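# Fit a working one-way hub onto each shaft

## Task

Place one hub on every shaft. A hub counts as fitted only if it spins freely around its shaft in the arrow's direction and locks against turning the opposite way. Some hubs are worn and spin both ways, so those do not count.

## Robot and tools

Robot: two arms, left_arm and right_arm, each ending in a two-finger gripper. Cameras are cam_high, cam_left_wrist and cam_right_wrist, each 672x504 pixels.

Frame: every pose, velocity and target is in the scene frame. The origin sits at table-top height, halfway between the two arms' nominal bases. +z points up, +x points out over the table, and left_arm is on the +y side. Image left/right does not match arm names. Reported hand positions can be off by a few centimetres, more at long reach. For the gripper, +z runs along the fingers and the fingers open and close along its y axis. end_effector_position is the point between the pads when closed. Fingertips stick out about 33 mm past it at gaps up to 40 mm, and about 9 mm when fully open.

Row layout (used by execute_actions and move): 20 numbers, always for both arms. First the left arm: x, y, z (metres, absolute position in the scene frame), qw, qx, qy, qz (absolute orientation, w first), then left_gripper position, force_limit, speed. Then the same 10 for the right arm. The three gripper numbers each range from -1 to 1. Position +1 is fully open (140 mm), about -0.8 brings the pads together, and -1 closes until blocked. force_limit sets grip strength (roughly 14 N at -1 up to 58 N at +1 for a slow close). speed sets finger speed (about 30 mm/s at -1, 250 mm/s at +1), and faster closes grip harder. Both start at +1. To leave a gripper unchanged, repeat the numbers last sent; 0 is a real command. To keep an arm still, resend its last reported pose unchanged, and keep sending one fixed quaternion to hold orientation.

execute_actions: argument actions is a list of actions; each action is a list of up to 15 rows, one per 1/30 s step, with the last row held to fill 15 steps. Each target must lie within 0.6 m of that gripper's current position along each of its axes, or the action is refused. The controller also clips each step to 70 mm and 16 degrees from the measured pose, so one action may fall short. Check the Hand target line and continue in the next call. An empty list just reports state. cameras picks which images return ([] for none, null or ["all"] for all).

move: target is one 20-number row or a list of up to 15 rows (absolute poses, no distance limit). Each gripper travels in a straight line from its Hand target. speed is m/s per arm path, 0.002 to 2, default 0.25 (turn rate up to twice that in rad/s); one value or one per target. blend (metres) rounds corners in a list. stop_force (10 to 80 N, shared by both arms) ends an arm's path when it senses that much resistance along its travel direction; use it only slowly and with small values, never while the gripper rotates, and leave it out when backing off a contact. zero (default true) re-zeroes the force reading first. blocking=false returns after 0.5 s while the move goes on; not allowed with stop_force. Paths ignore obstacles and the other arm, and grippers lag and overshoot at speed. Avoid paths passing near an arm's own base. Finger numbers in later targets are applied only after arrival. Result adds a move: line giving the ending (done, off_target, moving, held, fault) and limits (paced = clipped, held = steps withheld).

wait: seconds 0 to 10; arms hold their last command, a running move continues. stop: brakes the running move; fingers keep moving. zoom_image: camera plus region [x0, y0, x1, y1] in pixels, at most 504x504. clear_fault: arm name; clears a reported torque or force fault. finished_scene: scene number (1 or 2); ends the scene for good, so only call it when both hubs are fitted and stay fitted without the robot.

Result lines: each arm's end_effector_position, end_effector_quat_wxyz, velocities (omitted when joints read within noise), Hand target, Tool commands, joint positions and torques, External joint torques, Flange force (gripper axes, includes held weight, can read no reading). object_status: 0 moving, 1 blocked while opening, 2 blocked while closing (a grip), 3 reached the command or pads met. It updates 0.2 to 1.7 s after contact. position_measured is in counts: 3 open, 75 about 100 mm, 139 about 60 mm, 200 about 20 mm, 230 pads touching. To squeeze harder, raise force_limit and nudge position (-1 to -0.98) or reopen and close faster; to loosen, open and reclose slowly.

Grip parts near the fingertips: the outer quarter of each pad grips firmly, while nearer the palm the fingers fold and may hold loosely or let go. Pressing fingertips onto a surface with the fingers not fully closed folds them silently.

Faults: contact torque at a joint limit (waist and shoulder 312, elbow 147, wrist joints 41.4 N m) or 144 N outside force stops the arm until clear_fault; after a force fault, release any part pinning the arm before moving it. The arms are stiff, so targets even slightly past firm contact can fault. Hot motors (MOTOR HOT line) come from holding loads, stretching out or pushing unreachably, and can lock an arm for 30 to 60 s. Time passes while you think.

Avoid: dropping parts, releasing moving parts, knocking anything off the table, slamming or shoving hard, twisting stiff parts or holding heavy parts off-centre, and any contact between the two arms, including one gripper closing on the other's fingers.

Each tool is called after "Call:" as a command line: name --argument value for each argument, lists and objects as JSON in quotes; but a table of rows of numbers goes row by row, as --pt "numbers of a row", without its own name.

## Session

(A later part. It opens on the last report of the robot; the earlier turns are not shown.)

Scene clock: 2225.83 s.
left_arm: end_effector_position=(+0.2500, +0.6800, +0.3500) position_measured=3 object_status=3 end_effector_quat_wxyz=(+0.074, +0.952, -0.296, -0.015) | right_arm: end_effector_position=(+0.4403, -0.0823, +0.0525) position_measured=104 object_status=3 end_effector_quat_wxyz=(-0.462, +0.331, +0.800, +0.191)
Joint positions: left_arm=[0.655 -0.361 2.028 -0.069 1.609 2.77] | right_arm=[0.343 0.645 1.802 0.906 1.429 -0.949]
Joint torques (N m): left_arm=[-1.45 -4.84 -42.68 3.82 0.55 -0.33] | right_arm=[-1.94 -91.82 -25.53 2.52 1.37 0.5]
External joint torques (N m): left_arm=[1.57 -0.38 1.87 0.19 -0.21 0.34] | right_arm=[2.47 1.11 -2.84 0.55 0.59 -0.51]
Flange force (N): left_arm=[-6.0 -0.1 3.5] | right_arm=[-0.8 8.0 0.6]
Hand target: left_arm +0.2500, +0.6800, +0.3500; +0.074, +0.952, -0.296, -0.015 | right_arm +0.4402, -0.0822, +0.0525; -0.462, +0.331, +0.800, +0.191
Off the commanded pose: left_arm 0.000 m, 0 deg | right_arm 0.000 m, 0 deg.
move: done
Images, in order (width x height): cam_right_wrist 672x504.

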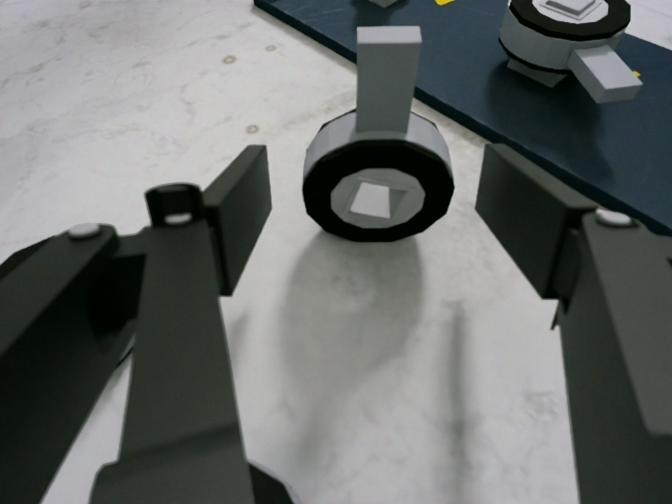

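Call:
move --target '[0.25,0.68,0.35,0.074,0.952,-0.296,-0.015,1,1,1,0.4379,-0.0799,0.0506,-0.46194,0.33141,0.80010,0.19134,0.2,0,-1]' --speed 0.05 --cameras '[]'

Call:
move --target '[0.25,0.68,0.35,0.074,0.952,-0.296,-0.015,1,1,1,0.4379,-0.0799,0.0506,-0.46194,0.33141,0.80010,0.19134,-1,0,-1]' --cameras '[]'

Call:
wait --seconds 0.9 --cameras '["cam_right_wrist"]'

Scene clock: 2238.63 s.
left_arm: end_effector_position=(+0.2500, +0.6800, +0.3500) position_measured=3 object_status=3 end_effector_quat_wxyz=(+0.074, +0.952, -0.296, -0.015) | right_arm: end_effector_position=(+0.4379, -0.0799, +0.0506) position_measured=104 object_status=3 end_effector_quat_wxyz=(-0.462, +0.331, +0.800, +0.191)
Joint positions: left_arm=[0.655 -0.361 2.028 -0.069 1.609 2.77] | right_arm=[0.347 0.646 1.805 0.91 1.424 -0.951]
Joint torques (N m): left_arm=[-0.9 -4.52 -42.77 3.92 0.65 -0.18] | right_arm=[-3.19 -92.33 -25.65 2.47 1.58 0.55]
External joint torques (N m): left_arm=[0.97 -0.54 1.93 0.09 -0.31 0.19] | right_arm=[3.55 1.7 -2.62 0.59 0.38 -0.55]
Flange force (N): left_arm=[-4.0 0.9 3.9] | right_arm=[-1.0 8.7 2.4]
Hand target: left_arm +0.2500, +0.6800, +0.3500; +0.074, +0.952, -0.296, -0.015 | right_arm +0.4379, -0.0799, +0.0506; -0.462, +0.331, +0.800, +0.191
Off the commanded pose: left_arm 0.000 m, 0 deg | right_arm 0.000 m, 0 deg.
move: done
No camera images: "cameras" was empty.

Scene clock: 2239.87 s.
left_arm: end_effector_position=(+0.2500, +0.6800, +0.3500) position_measured=3 object_status=3 end_effector_quat_wxyz=(+0.074, +0.952, -0.296, -0.015) | right_arm: end_effector_position=(+0.4379, -0.0799, +0.0506) position_measured=140 object_status=0 end_effector_quat_wxyz=(-0.462, +0.331, +0.800, +0.191)
Joint positions: left_arm=[0.655 -0.361 2.028 -0.069 1.609 2.77] | right_arm=[0.347 0.646 1.805 0.91 1.424 -0.951]
Joint torques (N m): left_arm=[-1.84 -4.76 -42.77 3.87 0.69 -0.28] | right_arm=[-2.11 -89.28 -24.29 1.74 0.4 0.51]
External joint torques (N m): left_arm=[1.9 -0.12 1.96 0.13 -0.35 0.29] | right_arm=[2.61 -1.36 -3.92 1.32 1.57 -0.51]
Flange force (N): left_arm=[-6.6 -0.9 3.8] | right_arm=[2.8 8.4 -1.3]
Hand target: left_arm +0.2500, +0.6800, +0.3500; +0.074, +0.952, -0.296, -0.015 | right_arm +0.4379, -0.0799, +0.0506; -0.462, +0.331, +0.800, +0.191
Off the commanded pose: left_arm 0.000 m, 0 deg | right_arm 0.000 m, 0 deg.
move: done
No camera images: "cameras" was empty.

Scene clock: 2240.77 s.
left_arm: end_effector_position=(+0.2500, +0.6800, +0.3500) position_measured=3 object_status=3 end_effector_quat_wxyz=(+0.074, +0.952, -0.296, -0.015) | right_arm: end_effector_position=(+0.4379, -0.0799, +0.0506) position_measured=140 object_status=2 end_effector_quat_wxyz=(-0.462, +0.331, +0.800, +0.191)
Joint positions: left_arm=[0.655 -0.361 2.028 -0.069 1.609 2.77] | right_arm=[0.347 0.646 1.805 0.91 1.424 -0.951]
Joint torques (N m): left_arm=[-1.54 -5.12 -42.72 3.88 0.65 -0.32] | right_arm=[-2.38 -89.57 -24.61 1.86 0.55 0.51]
External joint torques (N m): left_arm=[1.61 0.01 1.89 0.12 -0.31 0.33] | right_arm=[2.6 -1.06 -3.66 1.21 1.41 -0.51]
Flange force (N): left_arm=[-5.9 -0.9 3.6] | right_arm=[2.4 8.1 -1.0]
Hand target: left_arm +0.2500, +0.6800, +0.3500; +0.074, +0.952, -0.296, -0.015 | right_arm +0.4379, -0.0799, +0.0506; -0.462, +0.331, +0.800, +0.191
Tool commands: left_gripper/position=+1.0 left_gripper/force_limit=+1.0 left_gripper/speed=+1.0 right_gripper/position=-1.0 right_gripper/force_limit=+0.0 right_gripper/speed=-1.0
Off the commanded pose: left_arm 0.000 m, 0 deg | right_arm 0.000 m, 0 deg.
wait: 0.90 s; at rest by 0.17 s
Images, in order (width x height): cam_right_wrist 672x504.

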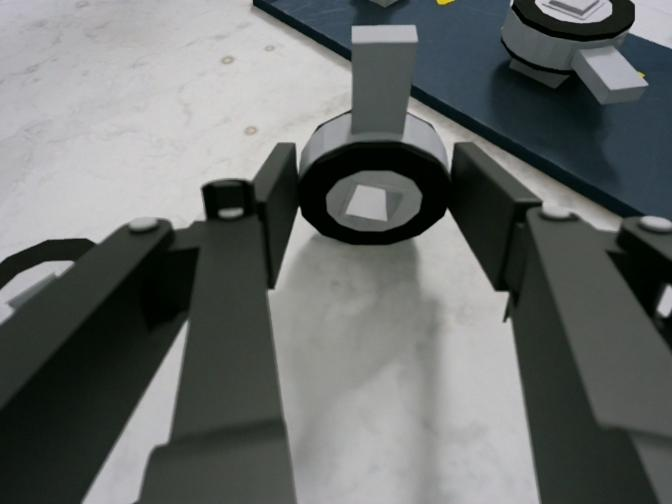

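Call:
move --pt "0.25 0.68 0.35 0.074 0.952 -0.296 -0.015 1 1 1 0.4379 -0.0799 0.144 -0.46194 0.33141 0.80010 0.19134 -1 0 -1" --pt "0.25 0.68 0.35 0.074 0.952 -0.296 -0.015 1 1 1 0.4261 -0.0681 0.1566 -0.12059 0.37941 0.91597 0.04995 -1 0 -1" --pt "0.25 0.68 0.35 0.074 0.952 -0.296 -0.015 1 1 1 0.4114 -0.0534 0.1538 0.23912 0.36964 0.8924 -0.09905 -1 0 -1" --pt "0.25 0.68 0.35 0.074 0.952 -0.296 -0.015 1 1 1 0.4114 -0.0534 0.048 0.23912 0.36964 0.8924 -0.09905 -1 0 -1" --speed '[0.08,0.15,0.15,0.08]' --cameras '["cam_right_wrist","cam_high"]'

Call:
zoom_image --camera "cam_high" --region '[360, 130, 500, 230]'

Scene clock: 2272.70 s.
left_arm: end_effector_position=(+0.2500, +0.6800, +0.3500) position_measured=3 object_status=3 end_effector_quat_wxyz=(+0.074, +0.952, -0.296, -0.015) | right_arm: end_effector_position=(+0.4114, -0.0534, +0.0481) position_measured=140 object_status=2 end_effector_quat_wxyz=(+0.239, +0.370, +0.892, -0.099)
Joint positions: left_arm=[0.655 -0.361 2.028 -0.069 1.609 2.77] | right_arm=[1.045 0.473 1.817 -0.584 1.073 0.592]
Joint torques (N m): left_arm=[-1.68 -5.06 -42.59 3.8 0.65 -0.29] | right_arm=[-2.65 -80.18 -28.55 0.81 0.79 0.36]
External joint torques (N m): left_arm=[1.85 -0.33 1.76 0.21 -0.3 0.29] | right_arm=[2.93 3.42 -1.17 0.93 -0.05 -0.36]
Flange force (N): left_arm=[-6.6 -0.6 3.4] | right_arm=[6.5 5.8 -1.0]
Hand target: left_arm +0.2500, +0.6800, +0.3500; +0.074, +0.952, -0.296, -0.015 | right_arm +0.4114, -0.0534, +0.0480; +0.239, +0.370, +0.892, -0.099
Off the commanded pose: left_arm 0.000 m, 0 deg | right_arm 0.000 m, 0 deg.
move: done
Images, in order (width x height): cam_high 672x504, cam_right_wrist 672x504.

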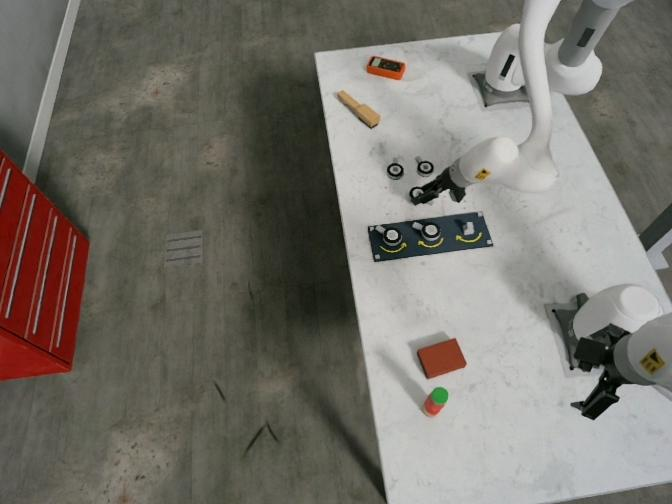

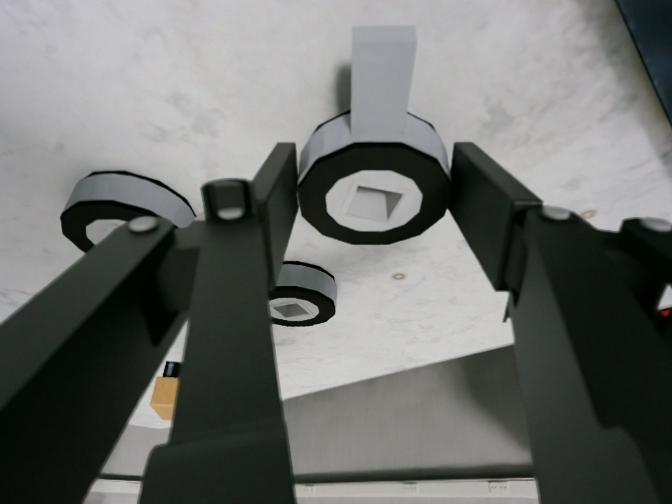

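Scaled by 3.600 from the camera's 672x504 image, which has a finer 960x720 frame.

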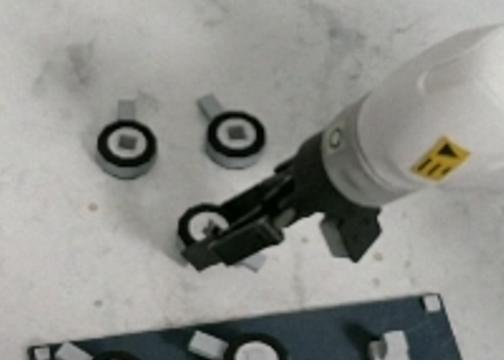

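Call:
move --target '[0.25,0.68,0.35,0.074,0.952,-0.296,-0.015,1,1,1,0.4114,-0.0534,0.0325,0.23912,0.36964,0.8924,-0.09905,-1,0,-1]' --speed 0.01 --stop_force 10 --cameras '["cam_right_wrist","cam_high"]'

Call:
zoom_image --camera "cam_high" --region '[380, 160, 450, 220]'

Scene clock: 2281.97 s.
left_arm: end_effector_position=(+0.2500, +0.6800, +0.3500) position_measured=3 object_status=3 end_effector_quat_wxyz=(+0.074, +0.952, -0.296, -0.015) | right_arm: end_effector_position=(+0.4115, -0.0534, +0.0369) position_measured=140 object_status=2 end_effector_quat_wxyz=(+0.239, +0.370, +0.892, -0.099)
Joint positions: left_arm=[0.655 -0.361 2.028 -0.069 1.609 2.77] | right_arm=[1.045 0.485 1.823 -0.59 1.057 0.604]
Joint torques (N m): left_arm=[-1.03 -5.05 -42.6 3.86 0.64 -0.25] | right_arm=[-3.3 -66.39 -20.67 3.18 -2.12 0.41]
External joint torques (N m): left_arm=[1.05 0.15 1.77 0.14 -0.3 0.25] | right_arm=[3.57 -10.82 -8.44 -1.48 2.87 -0.41]
Flange force (N): left_arm=[-4.0 -0.6 3.5] | right_arm=[-3.7 4.6 -21.0]
Hand target: left_arm +0.2500, +0.6800, +0.3500; +0.074, +0.952, -0.296, -0.015 | right_arm +0.4115, -0.0534, +0.0369; +0.239, +0.370, +0.892, -0.099
Off the commanded pose: left_arm 0.000 m, 0 deg | right_arm 0.004 m, 0 deg.
move: contact (right_arm)
Images, in order (width x height): cam_high 672x504, cam_right_wrist 672x504.

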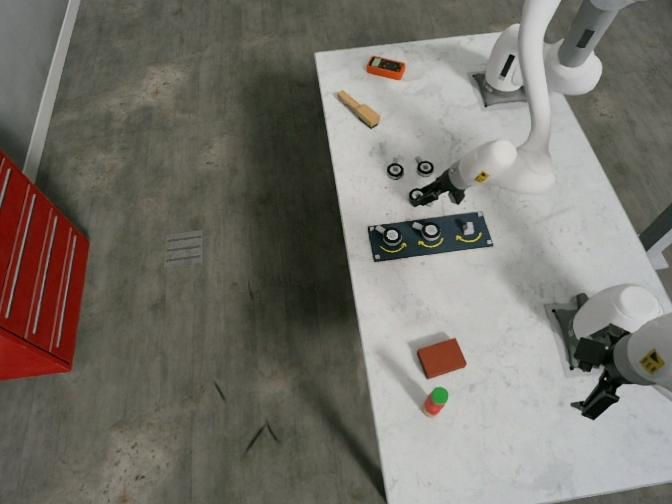

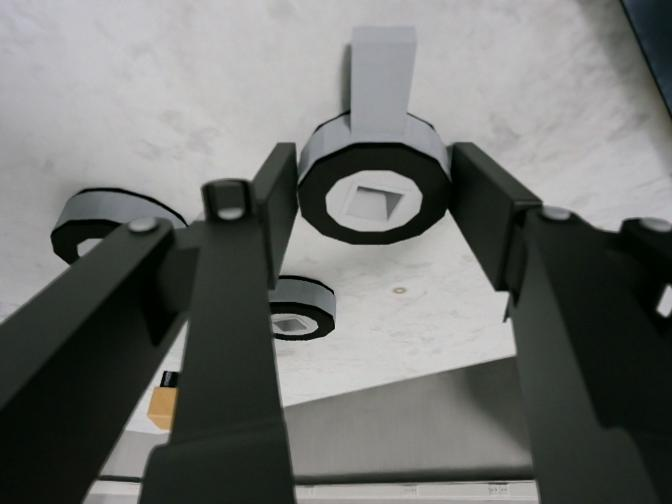

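Scaled by 7.200 from the camera's 672x504 image, which has a finer 960x720 frame.

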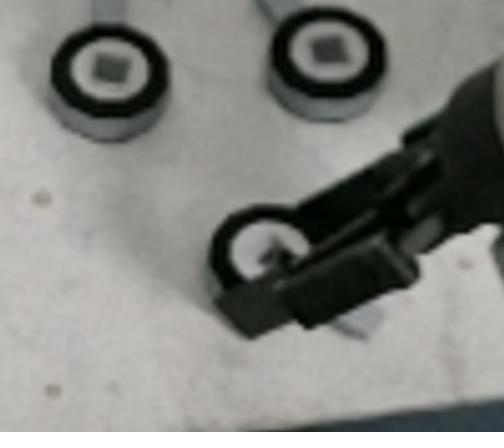

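Call:
move --pt "0.25 0.68 0.35 0.074 0.952 -0.296 -0.015 1 1 1 0.4115 -0.0534 0.0369 0.23912 0.36964 0.8924 -0.09905 0.2 0 -1" --pt "0.25 0.68 0.35 0.074 0.952 -0.296 -0.015 1 1 1 0.3832 -0.0251 0.106 0.23912 0.36964 0.8924 -0.09905 0.2 0 -1" --pt "0.25 0.68 0.35 0.074 0.952 -0.296 -0.015 1 1 1 0.42 -0.06 0.13 0 0.38268 0.92388 0 0.2 0 -1" --pt "0.25 0.68 0.35 0.074 0.952 -0.296 -0.015 1 1 1 0.42 -0.06 0.08 0 0.38268 0.92388 0 0.2 0 -1" --speed '[0.05,0.08,0.25,0.1]' --cameras '["cam_right_wrist","cam_high"]'

Scene clock: 2294.77 s.
left_arm: end_effector_position=(+0.2500, +0.6800, +0.3500) position_measured=3 object_status=3 end_effector_quat_wxyz=(+0.074, +0.952, -0.296, -0.015) | right_arm: end_effector_position=(+0.4200, -0.0600, +0.0800) position_measured=104 object_status=3 end_effector_quat_wxyz=(+0.000, +0.383, +0.924, +0.000)
Joint positions: left_arm=[0.655 -0.361 2.028 -0.069 1.609 2.77] | right_arm=[0.788 0.356 1.827 0 0.959 -0.006]
Joint torques (N m): left_arm=[-1.13 -4.71 -42.45 3.8 0.72 -0.21] | right_arm=[-2.77 -70.72 -31.3 2.92 -0.55 0.54]
External joint torques (N m): left_arm=[1.21 -0.34 1.68 0.2 -0.37 0.22] | right_arm=[2.99 0.32 -3.04 0.66 0.55 -0.54]
Flange force (N): left_arm=[-4.6 0.0 3.5] | right_arm=[3.9 6.9 -3.0]
Hand target: left_arm +0.2500, +0.6800, +0.3500; +0.074, +0.952, -0.296, -0.015 | right_arm +0.4200, -0.0600, +0.0800; +0.000, +0.383, +0.924, +0.000
Off the commanded pose: left_arm 0.000 m, 0 deg | right_arm 0.000 m, 0 deg.
move: done
Images, in order (width x height): cam_high 672x504, cam_right_wrist 672x504.

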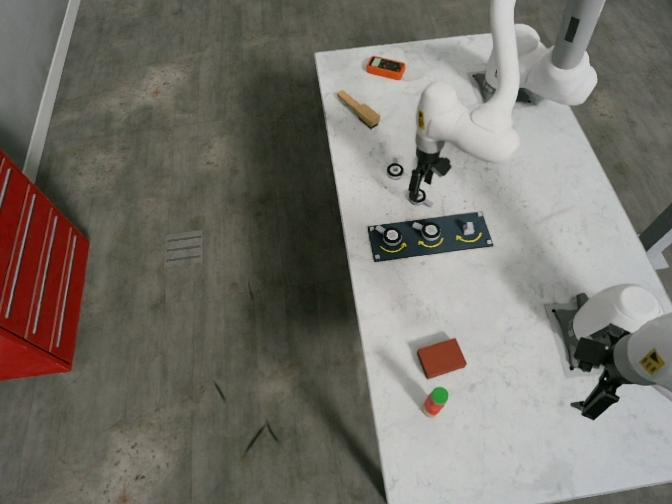

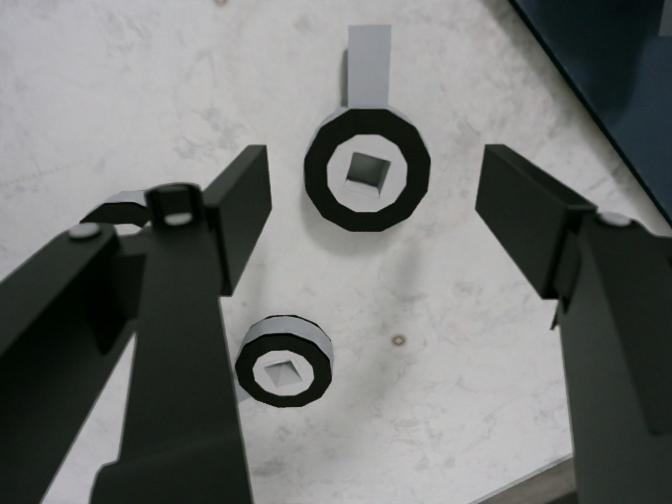

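Call:
move --target '[0.25,0.68,0.35,0.074,0.952,-0.296,-0.015,1,1,1,0.4228,-0.0662,0.05,0,0.38268,0.92388,0,0.2,0,-1]' --speed 0.08 --cameras '["cam_right_wrist"]'

Call:
zoom_image --camera "cam_right_wrist" --region '[280, 80, 480, 280]'

Scene clock: 2307.23 s.
left_arm: end_effector_position=(+0.2500, +0.6800, +0.3500) position_measured=3 object_status=3 end_effector_quat_wxyz=(+0.074, +0.952, -0.296, -0.015) | right_arm: end_effector_position=(+0.4228, -0.0662, +0.0500) position_measured=104 object_status=3 end_effector_quat_wxyz=(+0.000, +0.383, +0.924, +0.000)
Joint positions: left_arm=[0.655 -0.361 2.028 -0.069 1.609 2.77] | right_arm=[0.779 0.382 1.854 0 0.905 -0.016]
Joint torques (N m): left_arm=[-1.28 -4.27 -42.9 3.93 0.68 -0.13] | right_arm=[-3.32 -73.55 -31.34 2.83 -0.21 0.45]
External joint torques (N m): left_arm=[1.35 -0.6 2.13 0.07 -0.35 0.14] | right_arm=[3.88 1.89 -1.64 0.61 0.21 -0.45]
Flange force (N): left_arm=[-5.0 0.8 4.3] | right_arm=[5.3 6.0 0.5]
Hand target: left_arm +0.2500, +0.6800, +0.3500; +0.074, +0.952, -0.296, -0.015 | right_arm +0.4228, -0.0662, +0.0500; +0.000, +0.383, +0.924, +0.000
Off the commanded pose: left_arm 0.000 m, 0 deg | right_arm 0.000 m, 0 deg.
move: done
Images, in order (width x height): cam_right_wrist 672x504.

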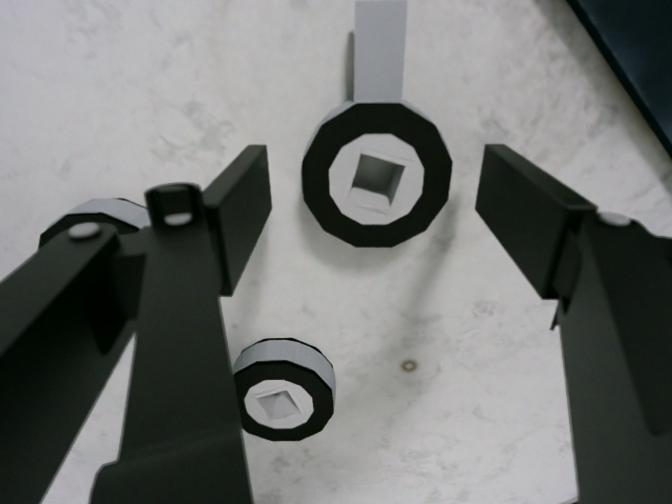

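Scaled by 2.520 from the camera's 672x504 image, which has a finer 960x720 frame.

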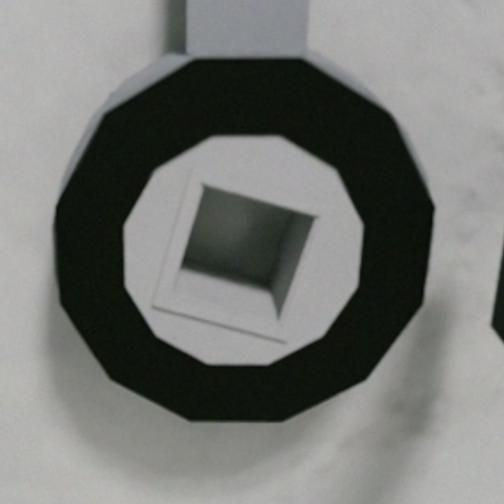

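Call:
move --target '[0.25,0.68,0.35,0.074,0.952,-0.296,-0.015,1,1,1,0.4233,-0.0656,0.0335,0,0.38268,0.92388,0,0.2,0,-1]' --speed 0.05 --cameras '["cam_right_wrist"]'

Call:
zoom_image --camera "cam_right_wrist" --region '[280, 90, 480, 290]'

Scene clock: 2335.40 s.
left_arm: end_effector_position=(+0.2500, +0.6800, +0.3500) position_measured=3 object_status=3 end_effector_quat_wxyz=(+0.074, +0.952, -0.296, -0.015) | right_arm: end_effector_position=(+0.4234, -0.0657, +0.0336) position_measured=104 object_status=3 end_effector_quat_wxyz=(+0.000, +0.383, +0.924, +0.000)
Joint positions: left_arm=[0.655 -0.361 2.028 -0.069 1.609 2.77] | right_arm=[0.779 0.401 1.863 0 0.877 -0.016]
Joint torques (N m): left_arm=[-1.77 -4.59 -42.59 3.9 0.62 -0.29] | right_arm=[-2.83 -74.14 -29.55 2.81 -0.09 0.47]
External joint torques (N m): left_arm=[1.84 -0.27 1.79 0.1 -0.28 0.29] | right_arm=[3.08 1.47 -2.74 0.55 0.08 -0.47]
Flange force (N): left_arm=[-6.5 -0.7 3.4] | right_arm=[4.1 7.6 -0.3]
Hand target: left_arm +0.2500, +0.6800, +0.3500; +0.074, +0.952, -0.296, -0.015 | right_arm +0.4233, -0.0656, +0.0335; +0.000, +0.383, +0.924, +0.000
Off the commanded pose: left_arm 0.000 m, 0 deg | right_arm 0.000 m, 0 deg.
move: done
Images, in order (width x height): cam_right_wrist 672x504.

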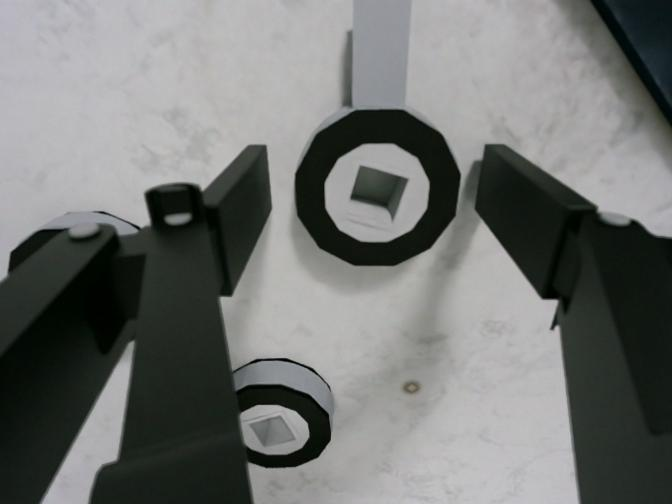

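Scaled by 2.520 from the camera's 672x504 image, which has a finer 960x720 frame.

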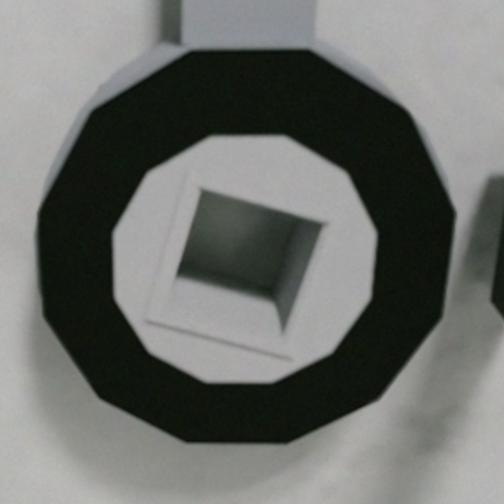

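Call:
move --pt "0.25 0.68 0.35 0.074 0.952 -0.296 -0.015 1 1 1 0.4236 -0.0659 0.0335 0 0.38268 0.92388 0 0.2 0 -1" --pt "0.25 0.68 0.35 0.074 0.952 -0.296 -0.015 1 1 1 0.4236 -0.0659 0.0335 0 0.38268 0.92388 0 -1 0 -1" --speed 0.05 --cameras '[]'

Call:
wait --seconds 0.8 --cameras '["cam_right_wrist"]'

Call:
zoom_image --camera "cam_right_wrist" --region '[280, 90, 480, 290]'

Call:
zoom_image --camera "cam_right_wrist" --region '[330, 150, 420, 240]'

Scene clock: 2349.20 s.
left_arm: end_effector_position=(+0.2500, +0.6800, +0.3500) position_measured=3 object_status=3 end_effector_quat_wxyz=(+0.074, +0.952, -0.296, -0.015) | right_arm: end_effector_position=(+0.4236, -0.0659, +0.0335) position_measured=140 object_status=0 end_effector_quat_wxyz=(+0.000, +0.383, +0.924, +0.000)
Joint positions: left_arm=[0.655 -0.361 2.028 -0.069 1.609 2.77] | right_arm=[0.778 0.401 1.863 0 0.877 -0.016]
Joint torques (N m): left_arm=[-1.73 -5.27 -42.58 3.79 0.61 -0.34] | right_arm=[-3.38 -65.91 -25.79 2.66 -1.53 0.47]
External joint torques (N m): left_arm=[1.72 0.67 1.8 0.21 -0.28 0.35] | right_arm=[3.93 -6.71 -6.37 0.69 1.53 -0.47]
Flange force (N): left_arm=[-5.9 -2.3 3.3] | right_arm=[5.3 5.4 -14.0]
Hand target: left_arm +0.2500, +0.6800, +0.3500; +0.074, +0.952, -0.296, -0.015 | right_arm +0.4236, -0.0659, +0.0335; +0.000, +0.383, +0.924, +0.000
Off the commanded pose: left_arm 0.000 m, 0 deg | right_arm 0.000 m, 0 deg.
move: done
No camera images: "cameras" was empty.

Scene clock: 2350.00 s.
left_arm: end_effector_position=(+0.2500, +0.6800, +0.3500) position_measured=3 object_status=3 end_effector_quat_wxyz=(+0.074, +0.952, -0.296, -0.015) | right_arm: end_effector_position=(+0.4236, -0.0659, +0.0335) position_measured=140 object_status=2 end_effector_quat_wxyz=(+0.000, +0.383, +0.924, +0.000)
Joint positions: left_arm=[0.655 -0.361 2.028 -0.069 1.609 2.77] | right_arm=[0.778 0.401 1.863 0 0.877 -0.016]
Joint torques (N m): left_arm=[-1.69 -4.83 -42.64 3.87 0.71 -0.3] | right_arm=[-3.35 -65.34 -25.57 2.72 -1.53 0.49]
External joint torques (N m): left_arm=[1.73 0.13 1.89 0.13 -0.38 0.31] | right_arm=[3.51 -7.24 -6.64 0.64 1.52 -0.49]
Flange force (N): left_arm=[-6.1 -1.3 3.7] | right_arm=[4.7 5.3 -14.7]
Hand target: left_arm +0.2500, +0.6800, +0.3500; +0.074, +0.952, -0.296, -0.015 | right_arm +0.4236, -0.0659, +0.0335; +0.000, +0.383, +0.924, +0.000
Tool commands: left_gripper/position=+1.0 left_gripper/force_limit=+1.0 left_gripper/speed=+1.0 right_gripper/position=-1.0 right_gripper/force_limit=+0.0 right_gripper/speed=-1.0
Off the commanded pose: left_arm 0.000 m, 0 deg | right_arm 0.000 m, 0 deg.
wait: 0.80 s; at rest by 0.17 s
Images, in order (width x height): cam_right_wrist 672x504.

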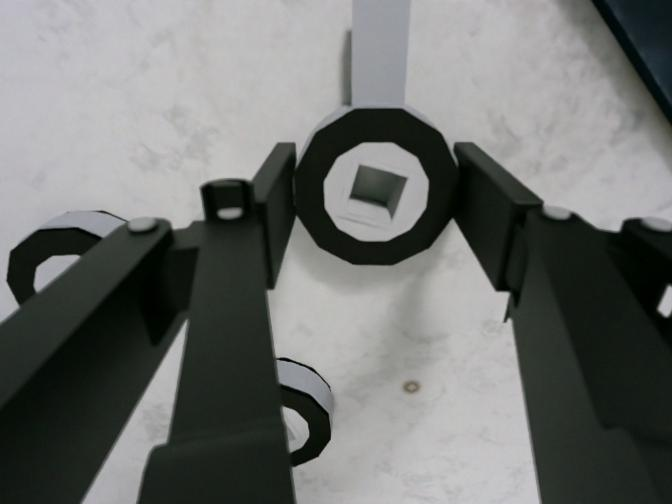

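Scaled by 2.520 from the camera's 672x504 image, which has a finer 960x720 frame.

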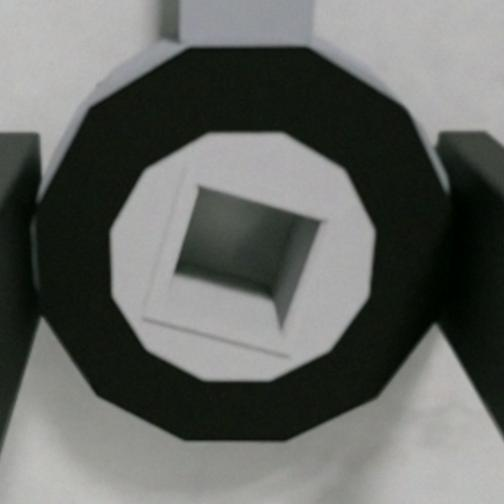

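Scaled by 5.600 from the camera's 672x504 image, which has a finer 960x720 frame.

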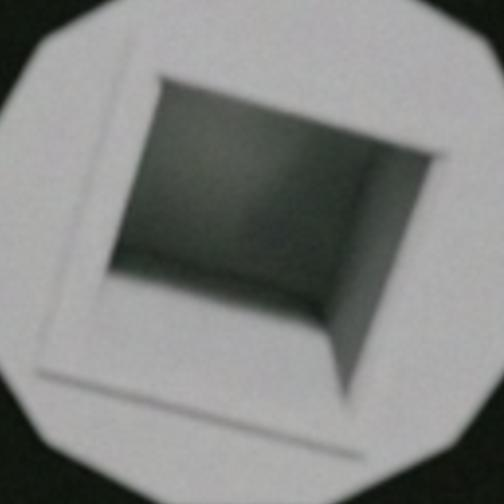

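Call:
move --pt "0.25 0.68 0.35 0.074 0.952 -0.296 -0.015 1 1 1 0.4236 -0.0659 0.12 0 0.38268 0.92388 0 -1 0 -1" --pt "0.25 0.68 0.35 0.074 0.952 -0.296 -0.015 1 1 1 0.35 0.02 0.14 0 0.6101 0.7923 0 -1 0 -1" --pt "0.25 0.68 0.35 0.074 0.952 -0.296 -0.015 1 1 1 0.285 0.094 0.12 0 0.6101 0.7923 0 -1 0 -1" --pt "0.25 0.68 0.35 0.074 0.952 -0.296 -0.015 1 1 1 0.285 0.094 0.083 0 0.6101 0.7923 0 -1 0 -1" --speed '[0.1,0.25,0.25,0.08]' --cameras '["cam_right_wrist"]'

Call:
zoom_image --camera "cam_right_wrist" --region '[335, 150, 415, 230]'

Scene clock: 2366.43 s.
left_arm: end_effector_position=(+0.2500, +0.6800, +0.3500) position_measured=3 object_status=3 end_effector_quat_wxyz=(+0.074, +0.952, -0.296, -0.015) | right_arm: end_effector_position=(+0.2850, +0.0940, +0.0831) position_measured=140 object_status=2 end_effector_quat_wxyz=(+0.000, +0.610, +0.792, +0.000)
Joint positions: left_arm=[0.655 -0.361 2.028 -0.069 1.609 2.77] | right_arm=[1.076 0.424 1.718 0 1 0.808]
Joint torques (N m): left_arm=[-1.94 -5.04 -42.8 3.89 0.66 -0.2] | right_arm=[-2.93 -82.25 -34.64 3.05 -0.36 0.46]
External joint torques (N m): left_arm=[1.89 0.63 2.06 0.11 -0.33 0.21] | right_arm=[3.23 4.29 -0.8 0.62 0.32 -0.46]
Flange force (N): left_arm=[-6.1 -2.0 3.9] | right_arm=[8.5 2.4 2.6]
Hand target: left_arm +0.2500, +0.6800, +0.3500; +0.074, +0.952, -0.296, -0.015 | right_arm +0.2850, +0.0940, +0.0830; +0.000, +0.610, +0.792, +0.000
Off the commanded pose: left_arm 0.000 m, 0 deg | right_arm 0.000 m, 0 deg.
move: done
Images, in order (width x height): cam_right_wrist 672x504.

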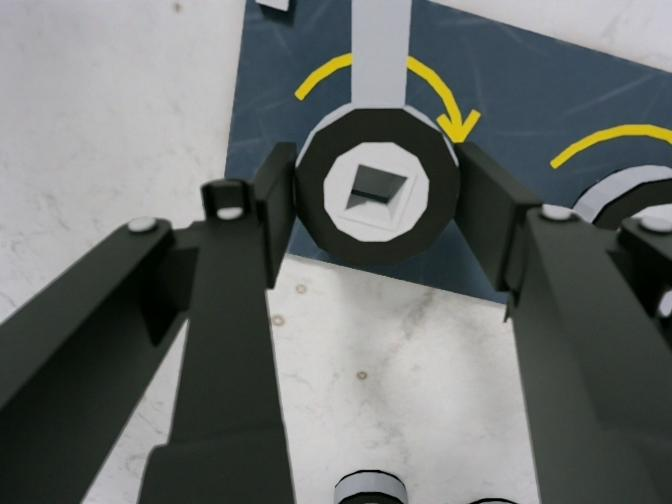

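Scaled by 6.300 from the camera's 672x504 image, which has a finer 960x720 frame.

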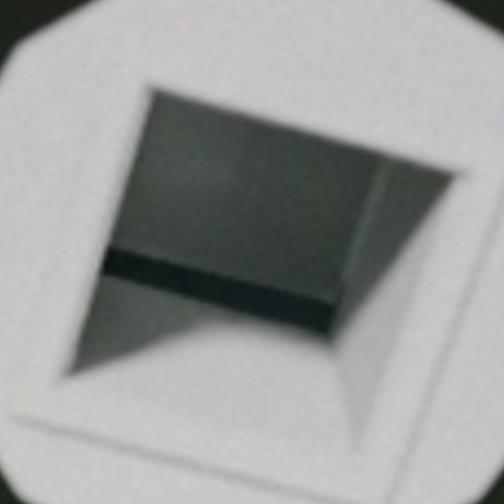

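Call:
zoom_image --camera "cam_right_wrist" --region '[345, 160, 395, 210]'

Scaled by 10.080 from the camera's 672x504 image, which has a finer 960x720 frame.

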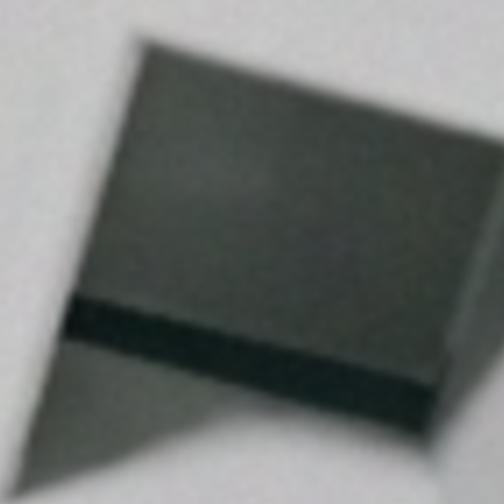

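Call:
move --target '[0.25,0.68,0.35,0.074,0.952,-0.296,-0.015,1,1,1,0.2854,0.0947,0.083,0,0.6101,0.7923,0,-1,0,-1]' --speed 0.02 --cameras '["cam_right_wrist"]'

Call:
zoom_image --camera "cam_right_wrist" --region '[335, 150, 415, 230]'

Call:
zoom_image --camera "cam_right_wrist" --region '[360, 160, 410, 210]'

Scene clock: 2401.60 s.
left_arm: end_effector_position=(+0.2500, +0.6800, +0.3500) position_measured=3 object_status=3 end_effector_quat_wxyz=(+0.074, +0.952, -0.296, -0.015) | right_arm: end_effector_position=(+0.2854, +0.0947, +0.0830) position_measured=140 object_status=2 end_effector_quat_wxyz=(+0.000, +0.610, +0.792, +0.000)
Joint positions: left_arm=[0.655 -0.361 2.028 -0.069 1.609 2.77] | right_arm=[1.076 0.425 1.716 0 1.001 0.808]
Joint torques (N m): left_arm=[-1.05 -4.96 -42.76 3.92 0.66 -0.22] | right_arm=[-3.05 -82.52 -34.34 3.03 -0.47 0.51]
External joint torques (N m): left_arm=[1.08 0.05 1.95 0.08 -0.32 0.23] | right_arm=[3.28 4.64 -1.01 0.63 0.43 -0.51]
Flange force (N): left_arm=[-4.1 -0.3 3.9] | right_arm=[9.3 3.0 2.6]
Hand target: left_arm +0.2500, +0.6800, +0.3500; +0.074, +0.952, -0.296, -0.015 | right_arm +0.2854, +0.0947, +0.0830; +0.000, +0.610, +0.792, +0.000
Off the commanded pose: left_arm 0.000 m, 0 deg | right_arm 0.000 m, 0 deg.
move: done
Images, in order (width x height): cam_right_wrist 672x504.

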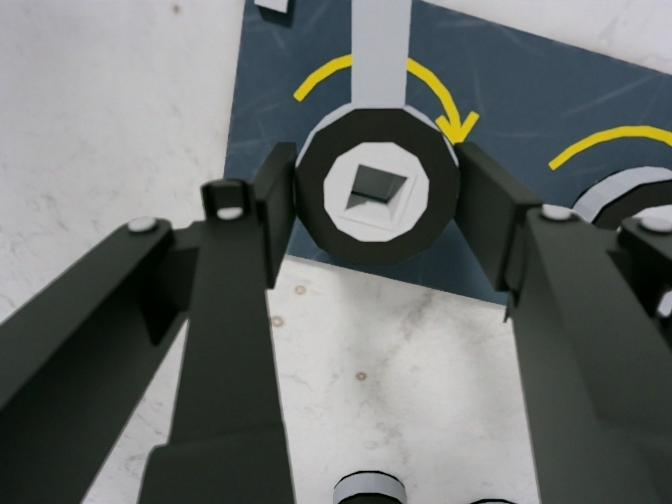

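Scaled by 6.300 from the camera's 672x504 image, which has a finer 960x720 frame.

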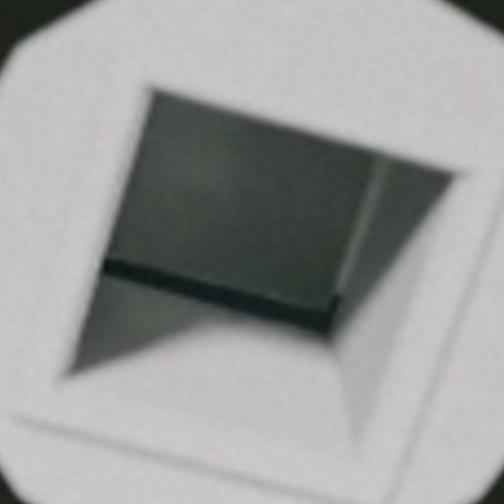

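Scaled by 10.080 from the camera's 672x504 image, which has a finer 960x720 frame.

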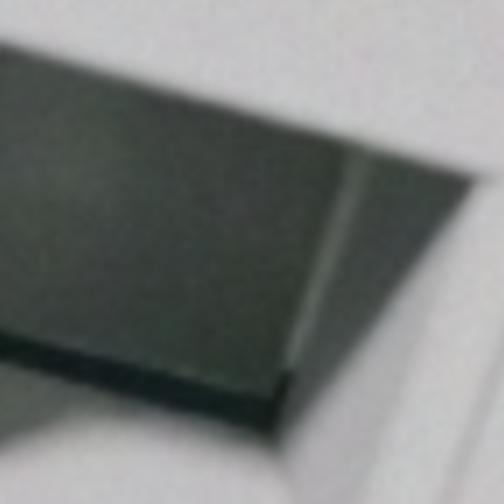

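Call:
move --target '[0.25,0.68,0.35,0.074,0.952,-0.296,-0.015,1,1,1,0.2855,0.0947,0.0765,0,0.6101,0.7923,0,-1,0,-1]' --speed 0.012 --stop_force 10 --cameras '["cam_right_wrist"]'

Call:
zoom_image --camera "cam_right_wrist" --region '[335, 150, 415, 230]'

Scene clock: 2421.30 s.
left_arm: end_effector_position=(+0.2500, +0.6800, +0.3500) position_measured=3 object_status=3 end_effector_quat_wxyz=(+0.074, +0.952, -0.296, -0.015) | right_arm: end_effector_position=(+0.2855, +0.0947, +0.0765) position_measured=140 object_status=2 end_effector_quat_wxyz=(+0.000, +0.610, +0.792, +0.000)
Joint positions: left_arm=[0.655 -0.361 2.028 -0.069 1.609 2.77] | right_arm=[1.076 0.431 1.721 0 0.99 0.808]
Joint torques (N m): left_arm=[-1.14 -4.54 -42.65 3.91 0.66 -0.29] | right_arm=[1.4 -81.37 -34.05 5.09 -0.86 0.64]
External joint torques (N m): left_arm=[1.26 -0.78 1.75 0.1 -0.32 0.3] | right_arm=[-1.21 3.21 -1.07 -1.45 0.81 -0.64]
Flange force (N): left_arm=[-5.2 0.8 3.5] | right_arm=[3.7 6.6 0.7]
Hand target: left_arm +0.2500, +0.6800, +0.3500; +0.074, +0.952, -0.296, -0.015 | right_arm +0.2855, +0.0947, +0.0765; +0.000, +0.610, +0.792, +0.000
Off the commanded pose: left_arm 0.000 m, 0 deg | right_arm 0.000 m, 0 deg.
move: done
Images, in order (width x height): cam_right_wrist 672x504.

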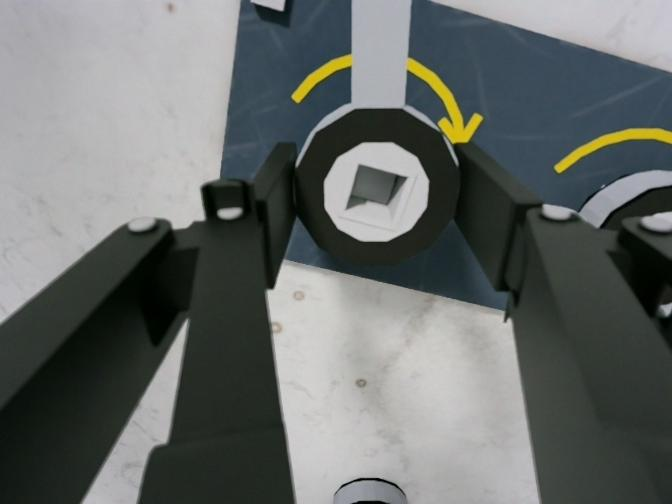

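Scaled by 6.300 from the camera's 672x504 image, which has a finer 960x720 frame.

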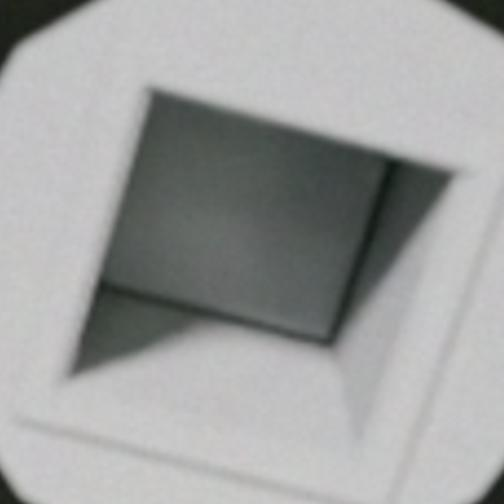

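Call:
move --target '[0.25,0.68,0.35,0.074,0.952,-0.296,-0.015,1,1,1,0.2855,0.0947,0.052,0,0.6101,0.7923,0,-1,0,-1]' --speed 0.025 --stop_force 14 --cameras '["cam_right_wrist"]'

Scene clock: 2427.60 s.
left_arm: end_effector_position=(+0.2500, +0.6800, +0.3500) position_measured=3 object_status=3 end_effector_quat_wxyz=(+0.074, +0.952, -0.296, -0.015) | right_arm: end_effector_position=(+0.2855, +0.0948, +0.0552) position_measured=140 object_status=2 end_effector_quat_wxyz=(+0.000, +0.610, +0.792, +0.000)
Joint positions: left_arm=[0.655 -0.361 2.028 -0.069 1.609 2.77] | right_arm=[1.076 0.451 1.736 0 0.955 0.808]
Joint torques (N m): left_arm=[-1.33 -5.08 -42.84 3.94 0.7 -0.21] | right_arm=[-0.45 -60.66 -23.98 4.13 -3.87 0.56]
External joint torques (N m): left_arm=[1.4 0.12 2.01 0.07 -0.36 0.21] | right_arm=[0.84 -18.56 -10.3 -0.57 3.82 -0.56]
Flange force (N): left_arm=[-4.9 -0.7 4.0] | right_arm=[0.4 -0.2 -30.9]
Hand target: left_arm +0.2500, +0.6800, +0.3500; +0.074, +0.952, -0.296, -0.015 | right_arm +0.2855, +0.0947, +0.0552; +0.000, +0.610, +0.792, +0.000
Off the commanded pose: left_arm 0.000 m, 0 deg | right_arm 0.003 m, 0 deg.
move: contact (right_arm)
Images, in order (width x height): cam_right_wrist 672x504.

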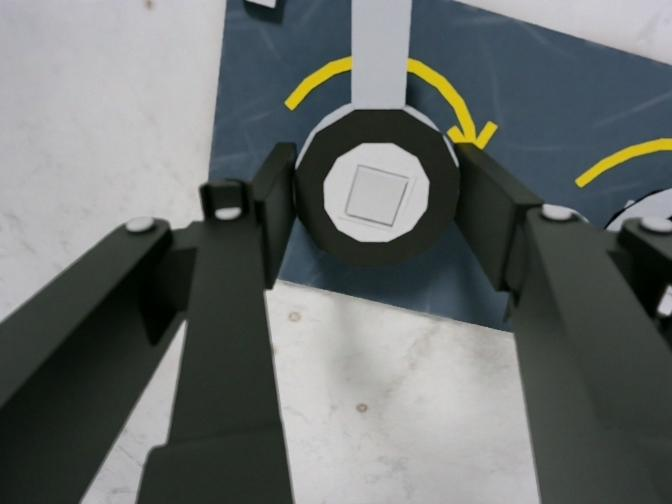

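Call:
move --pt "0.25 0.68 0.35 0.074 0.952 -0.296 -0.015 1 1 1 0.2855 0.0947 0.0568 0 0.6101 0.7923 0 -1 0 -1" --pt "0.25 0.68 0.35 0.074 0.952 -0.296 -0.015 1 1 1 0.2859 0.0949 0.0568 0 0.7083 0.7059 0 -1 0 -1" --speed 0.05 --cameras '["cam_right_wrist"]'

Call:
move --target '[0.25,0.68,0.35,0.074,0.952,-0.296,-0.015,1,1,1,0.2855,0.0947,0.0568,0,0.6101,0.7923,0,-1,0,-1]' --speed 0.05 --cameras '["cam_right_wrist"]'

Scene clock: 2443.87 s.
left_arm: end_effector_position=(+0.2500, +0.6800, +0.3500) position_measured=3 object_status=3 end_effector_quat_wxyz=(+0.074, +0.952, -0.296, -0.015) | right_arm: end_effector_position=(+0.2859, +0.0949, +0.0568) position_measured=140 object_status=2 end_effector_quat_wxyz=(+0.000, +0.708, +0.706, +0.000)
Joint positions: left_arm=[0.655 -0.361 2.028 -0.069 1.609 2.77] | right_arm=[1.076 0.45 1.734 0 0.958 1.07]
Joint torques (N m): left_arm=[-1.64 -4.81 -42.49 3.9 0.66 -0.21] | right_arm=[0.91 -83.25 -35.19 4.66 -1.67 0.62]
External joint torques (N m): left_arm=[1.7 -0.16 1.69 0.1 -0.32 0.21] | right_arm=[-0.84 4.18 0.87 -1.12 1.62 -0.62]
Flange force (N): left_arm=[-5.8 -0.7 3.3] | right_arm=[3.6 4.0 1.9]
Hand target: left_arm +0.2500, +0.6800, +0.3500; +0.074, +0.952, -0.296, -0.015 | right_arm +0.2859, +0.0949, +0.0568; +0.000, +0.708, +0.706, +0.000
Off the commanded pose: left_arm 0.000 m, 0 deg | right_arm 0.000 m, 0 deg.
move: done
Images, in order (width x height): cam_right_wrist 672x504.

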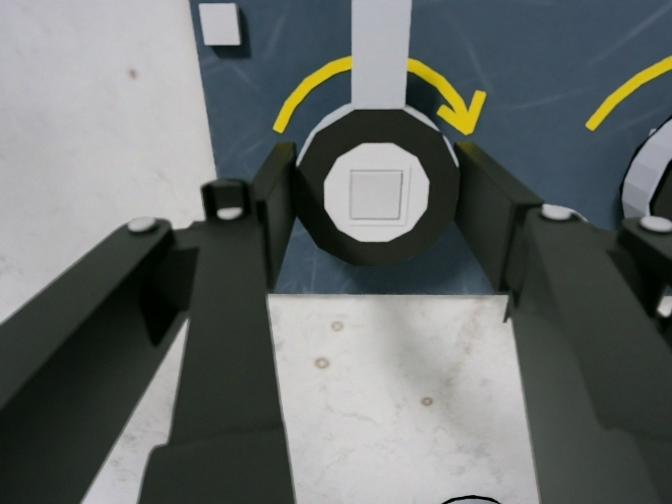

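Scene clock: 2446.87 s.
left_arm: end_effector_position=(+0.2500, +0.6800, +0.3500) position_measured=3 object_status=3 end_effector_quat_wxyz=(+0.074, +0.952, -0.296, -0.015) | right_arm: end_effector_position=(+0.2855, +0.0947, +0.0568) position_measured=140 object_status=2 end_effector_quat_wxyz=(+0.000, +0.610, +0.792, +0.000)
Joint positions: left_arm=[0.655 -0.361 2.028 -0.069 1.609 2.77] | right_arm=[1.076 0.449 1.735 0 0.958 0.808]
Joint torques (N m): left_arm=[-1.21 -4.93 -42.57 3.92 0.64 -0.23] | right_arm=[2.09 -80.65 -30.22 3.96 0.08 -0.56]
External joint torques (N m): left_arm=[1.22 0.3 1.87 0.07 -0.31 0.23] | right_arm=[-2.04 1.54 -4.13 -0.42 -0.12 0.56]
Flange force (N): left_arm=[-4.4 -0.9 3.7] | right_arm=[6.7 8.5 -1.2]
Hand target: left_arm +0.2500, +0.6800, +0.3500; +0.074, +0.952, -0.296, -0.015 | right_arm +0.2855, +0.0947, +0.0568; +0.000, +0.610, +0.792, +0.000
Off the commanded pose: left_arm 0.000 m, 0 deg | right_arm 0.000 m, 0 deg.
move: done
Images, in order (width x height): cam_right_wrist 672x504.

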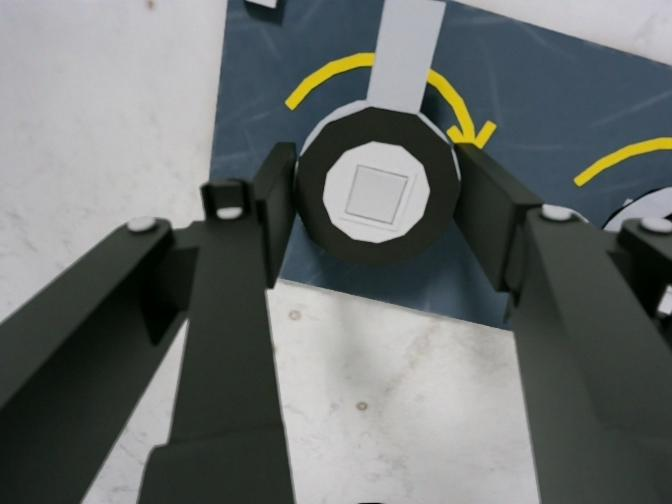

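Call:
move --pt "0.25 0.68 0.35 0.074 0.952 -0.296 -0.015 1 1 1 0.2855 0.0947 0.0557 0 0.6101 0.7923 0 -1 0 -1" --pt "0.25 0.68 0.35 0.074 0.952 -0.296 -0.015 1 1 1 0.2855 0.0947 0.0557 0 0.6101 0.7923 0 0.2 0 -1" --pt "0.25 0.68 0.35 0.074 0.952 -0.296 -0.015 1 1 1 0.2855 0.0947 0.14 0 0.6101 0.7923 0 0.2 0 -1" --speed '[0.02,0.05,0.08]' --cameras '["cam_right_wrist"]'

Call:
move --target '[0.25,0.68,0.35,0.074,0.952,-0.296,-0.015,1,1,1,0.30,-0.16,0.25,0,0.6101,0.7923,0,0.2,0,-1]' --speed 0.3 --cameras '["cam_high"]'

Call:
zoom_image --camera "cam_high" --region '[350, 140, 510, 280]'

Scene clock: 2464.20 s.
left_arm: end_effector_position=(+0.2500, +0.6800, +0.3500) position_measured=3 object_status=3 end_effector_quat_wxyz=(+0.074, +0.952, -0.296, -0.015) | right_arm: end_effector_position=(+0.2855, +0.0947, +0.1399) position_measured=104 object_status=3 end_effector_quat_wxyz=(+0.000, +0.610, +0.792, +0.000)
Joint positions: left_arm=[0.655 -0.361 2.028 -0.069 1.609 2.77] | right_arm=[1.076 0.379 1.668 0 1.095 0.808]
Joint torques (N m): left_arm=[-1.97 -4.32 -42.53 3.89 0.53 -0.33] | right_arm=[-3.23 -77.13 -33.96 3.27 -0.23 0.52]
External joint torques (N m): left_arm=[2.03 -0.75 1.68 0.12 -0.19 0.33] | right_arm=[3.16 1.86 -3.27 0.57 0.18 -0.52]
Flange force (N): left_arm=[-7.4 -0.1 3.0] | right_arm=[9.8 3.7 -2.0]
Hand target: left_arm +0.2500, +0.6800, +0.3500; +0.074, +0.952, -0.296, -0.015 | right_arm +0.2855, +0.0947, +0.1400; +0.000, +0.610, +0.792, +0.000
Off the commanded pose: left_arm 0.000 m, 0 deg | right_arm 0.000 m, 0 deg.
move: done
Images, in order (width x height): cam_right_wrist 672x504.

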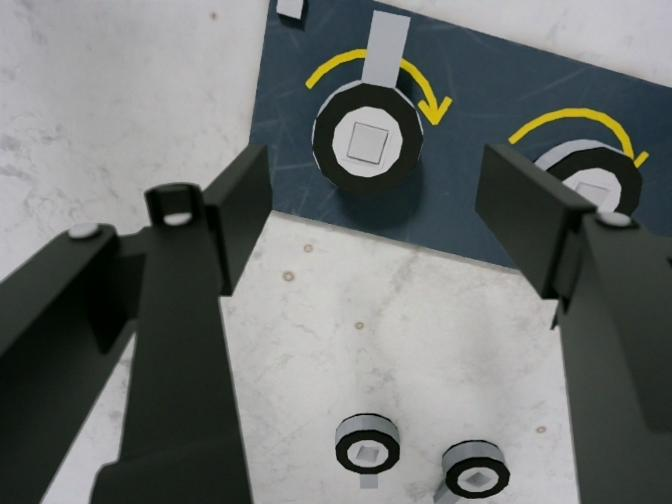

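Scene clock: 2465.67 s.
left_arm: end_effector_position=(+0.2500, +0.6800, +0.3500) position_measured=3 object_status=3 end_effector_quat_wxyz=(+0.074, +0.952, -0.296, -0.015) | right_arm: end_effector_position=(+0.3000, -0.1599, +0.2499) position_measured=104 object_status=3 end_effector_quat_wxyz=(+0.000, +0.610, +0.792, +0.000)
Joint positions: left_arm=[0.655 -0.361 2.028 -0.069 1.609 2.77] | right_arm=[0.814 -0.011 1.928 0 1.224 0.546]
Joint torques (N m): left_arm=[-1.21 -4.72 -42.33 3.89 0.71 -0.24] | right_arm=[-1.31 -39.21 -36.57 3.41 -0.35 0.56]
External joint torques (N m): left_arm=[1.24 -0.11 1.47 0.12 -0.38 0.25] | right_arm=[1.53 1 -2.84 0.69 0.32 -0.56]
Flange force (N): left_arm=[-4.5 -0.6 3.1] | right_arm=[5.1 4.1 -3.8]
Hand target: left_arm +0.2500, +0.6800, +0.3500; +0.074, +0.952, -0.296, -0.015 | right_arm +0.3000, -0.1600, +0.2500; +0.000, +0.610, +0.792, +0.000
Off the commanded pose: left_arm 0.000 m, 0 deg | right_arm 0.000 m, 0 deg.
move: done
Images, in order (width x height): cam_high 672x504.

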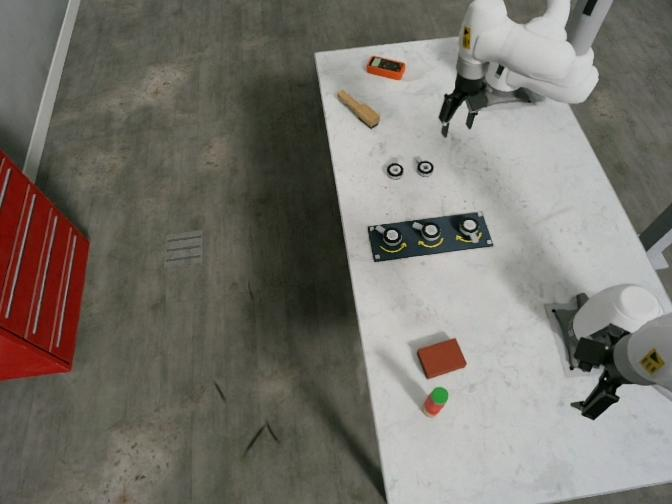

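Scaled by 3.150 from the camera's 672x504 image, which has a finer 960x720 frame.

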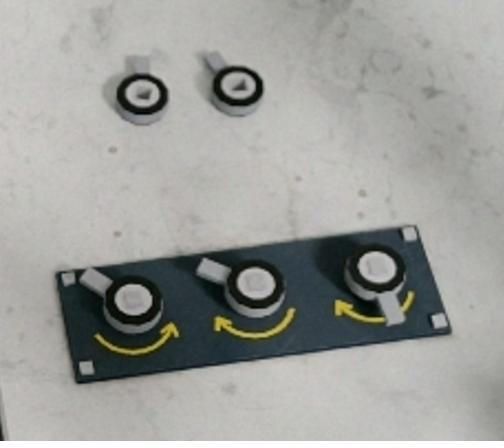

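Call:
finished_scene --scene 2

The scene is finished: the task was done.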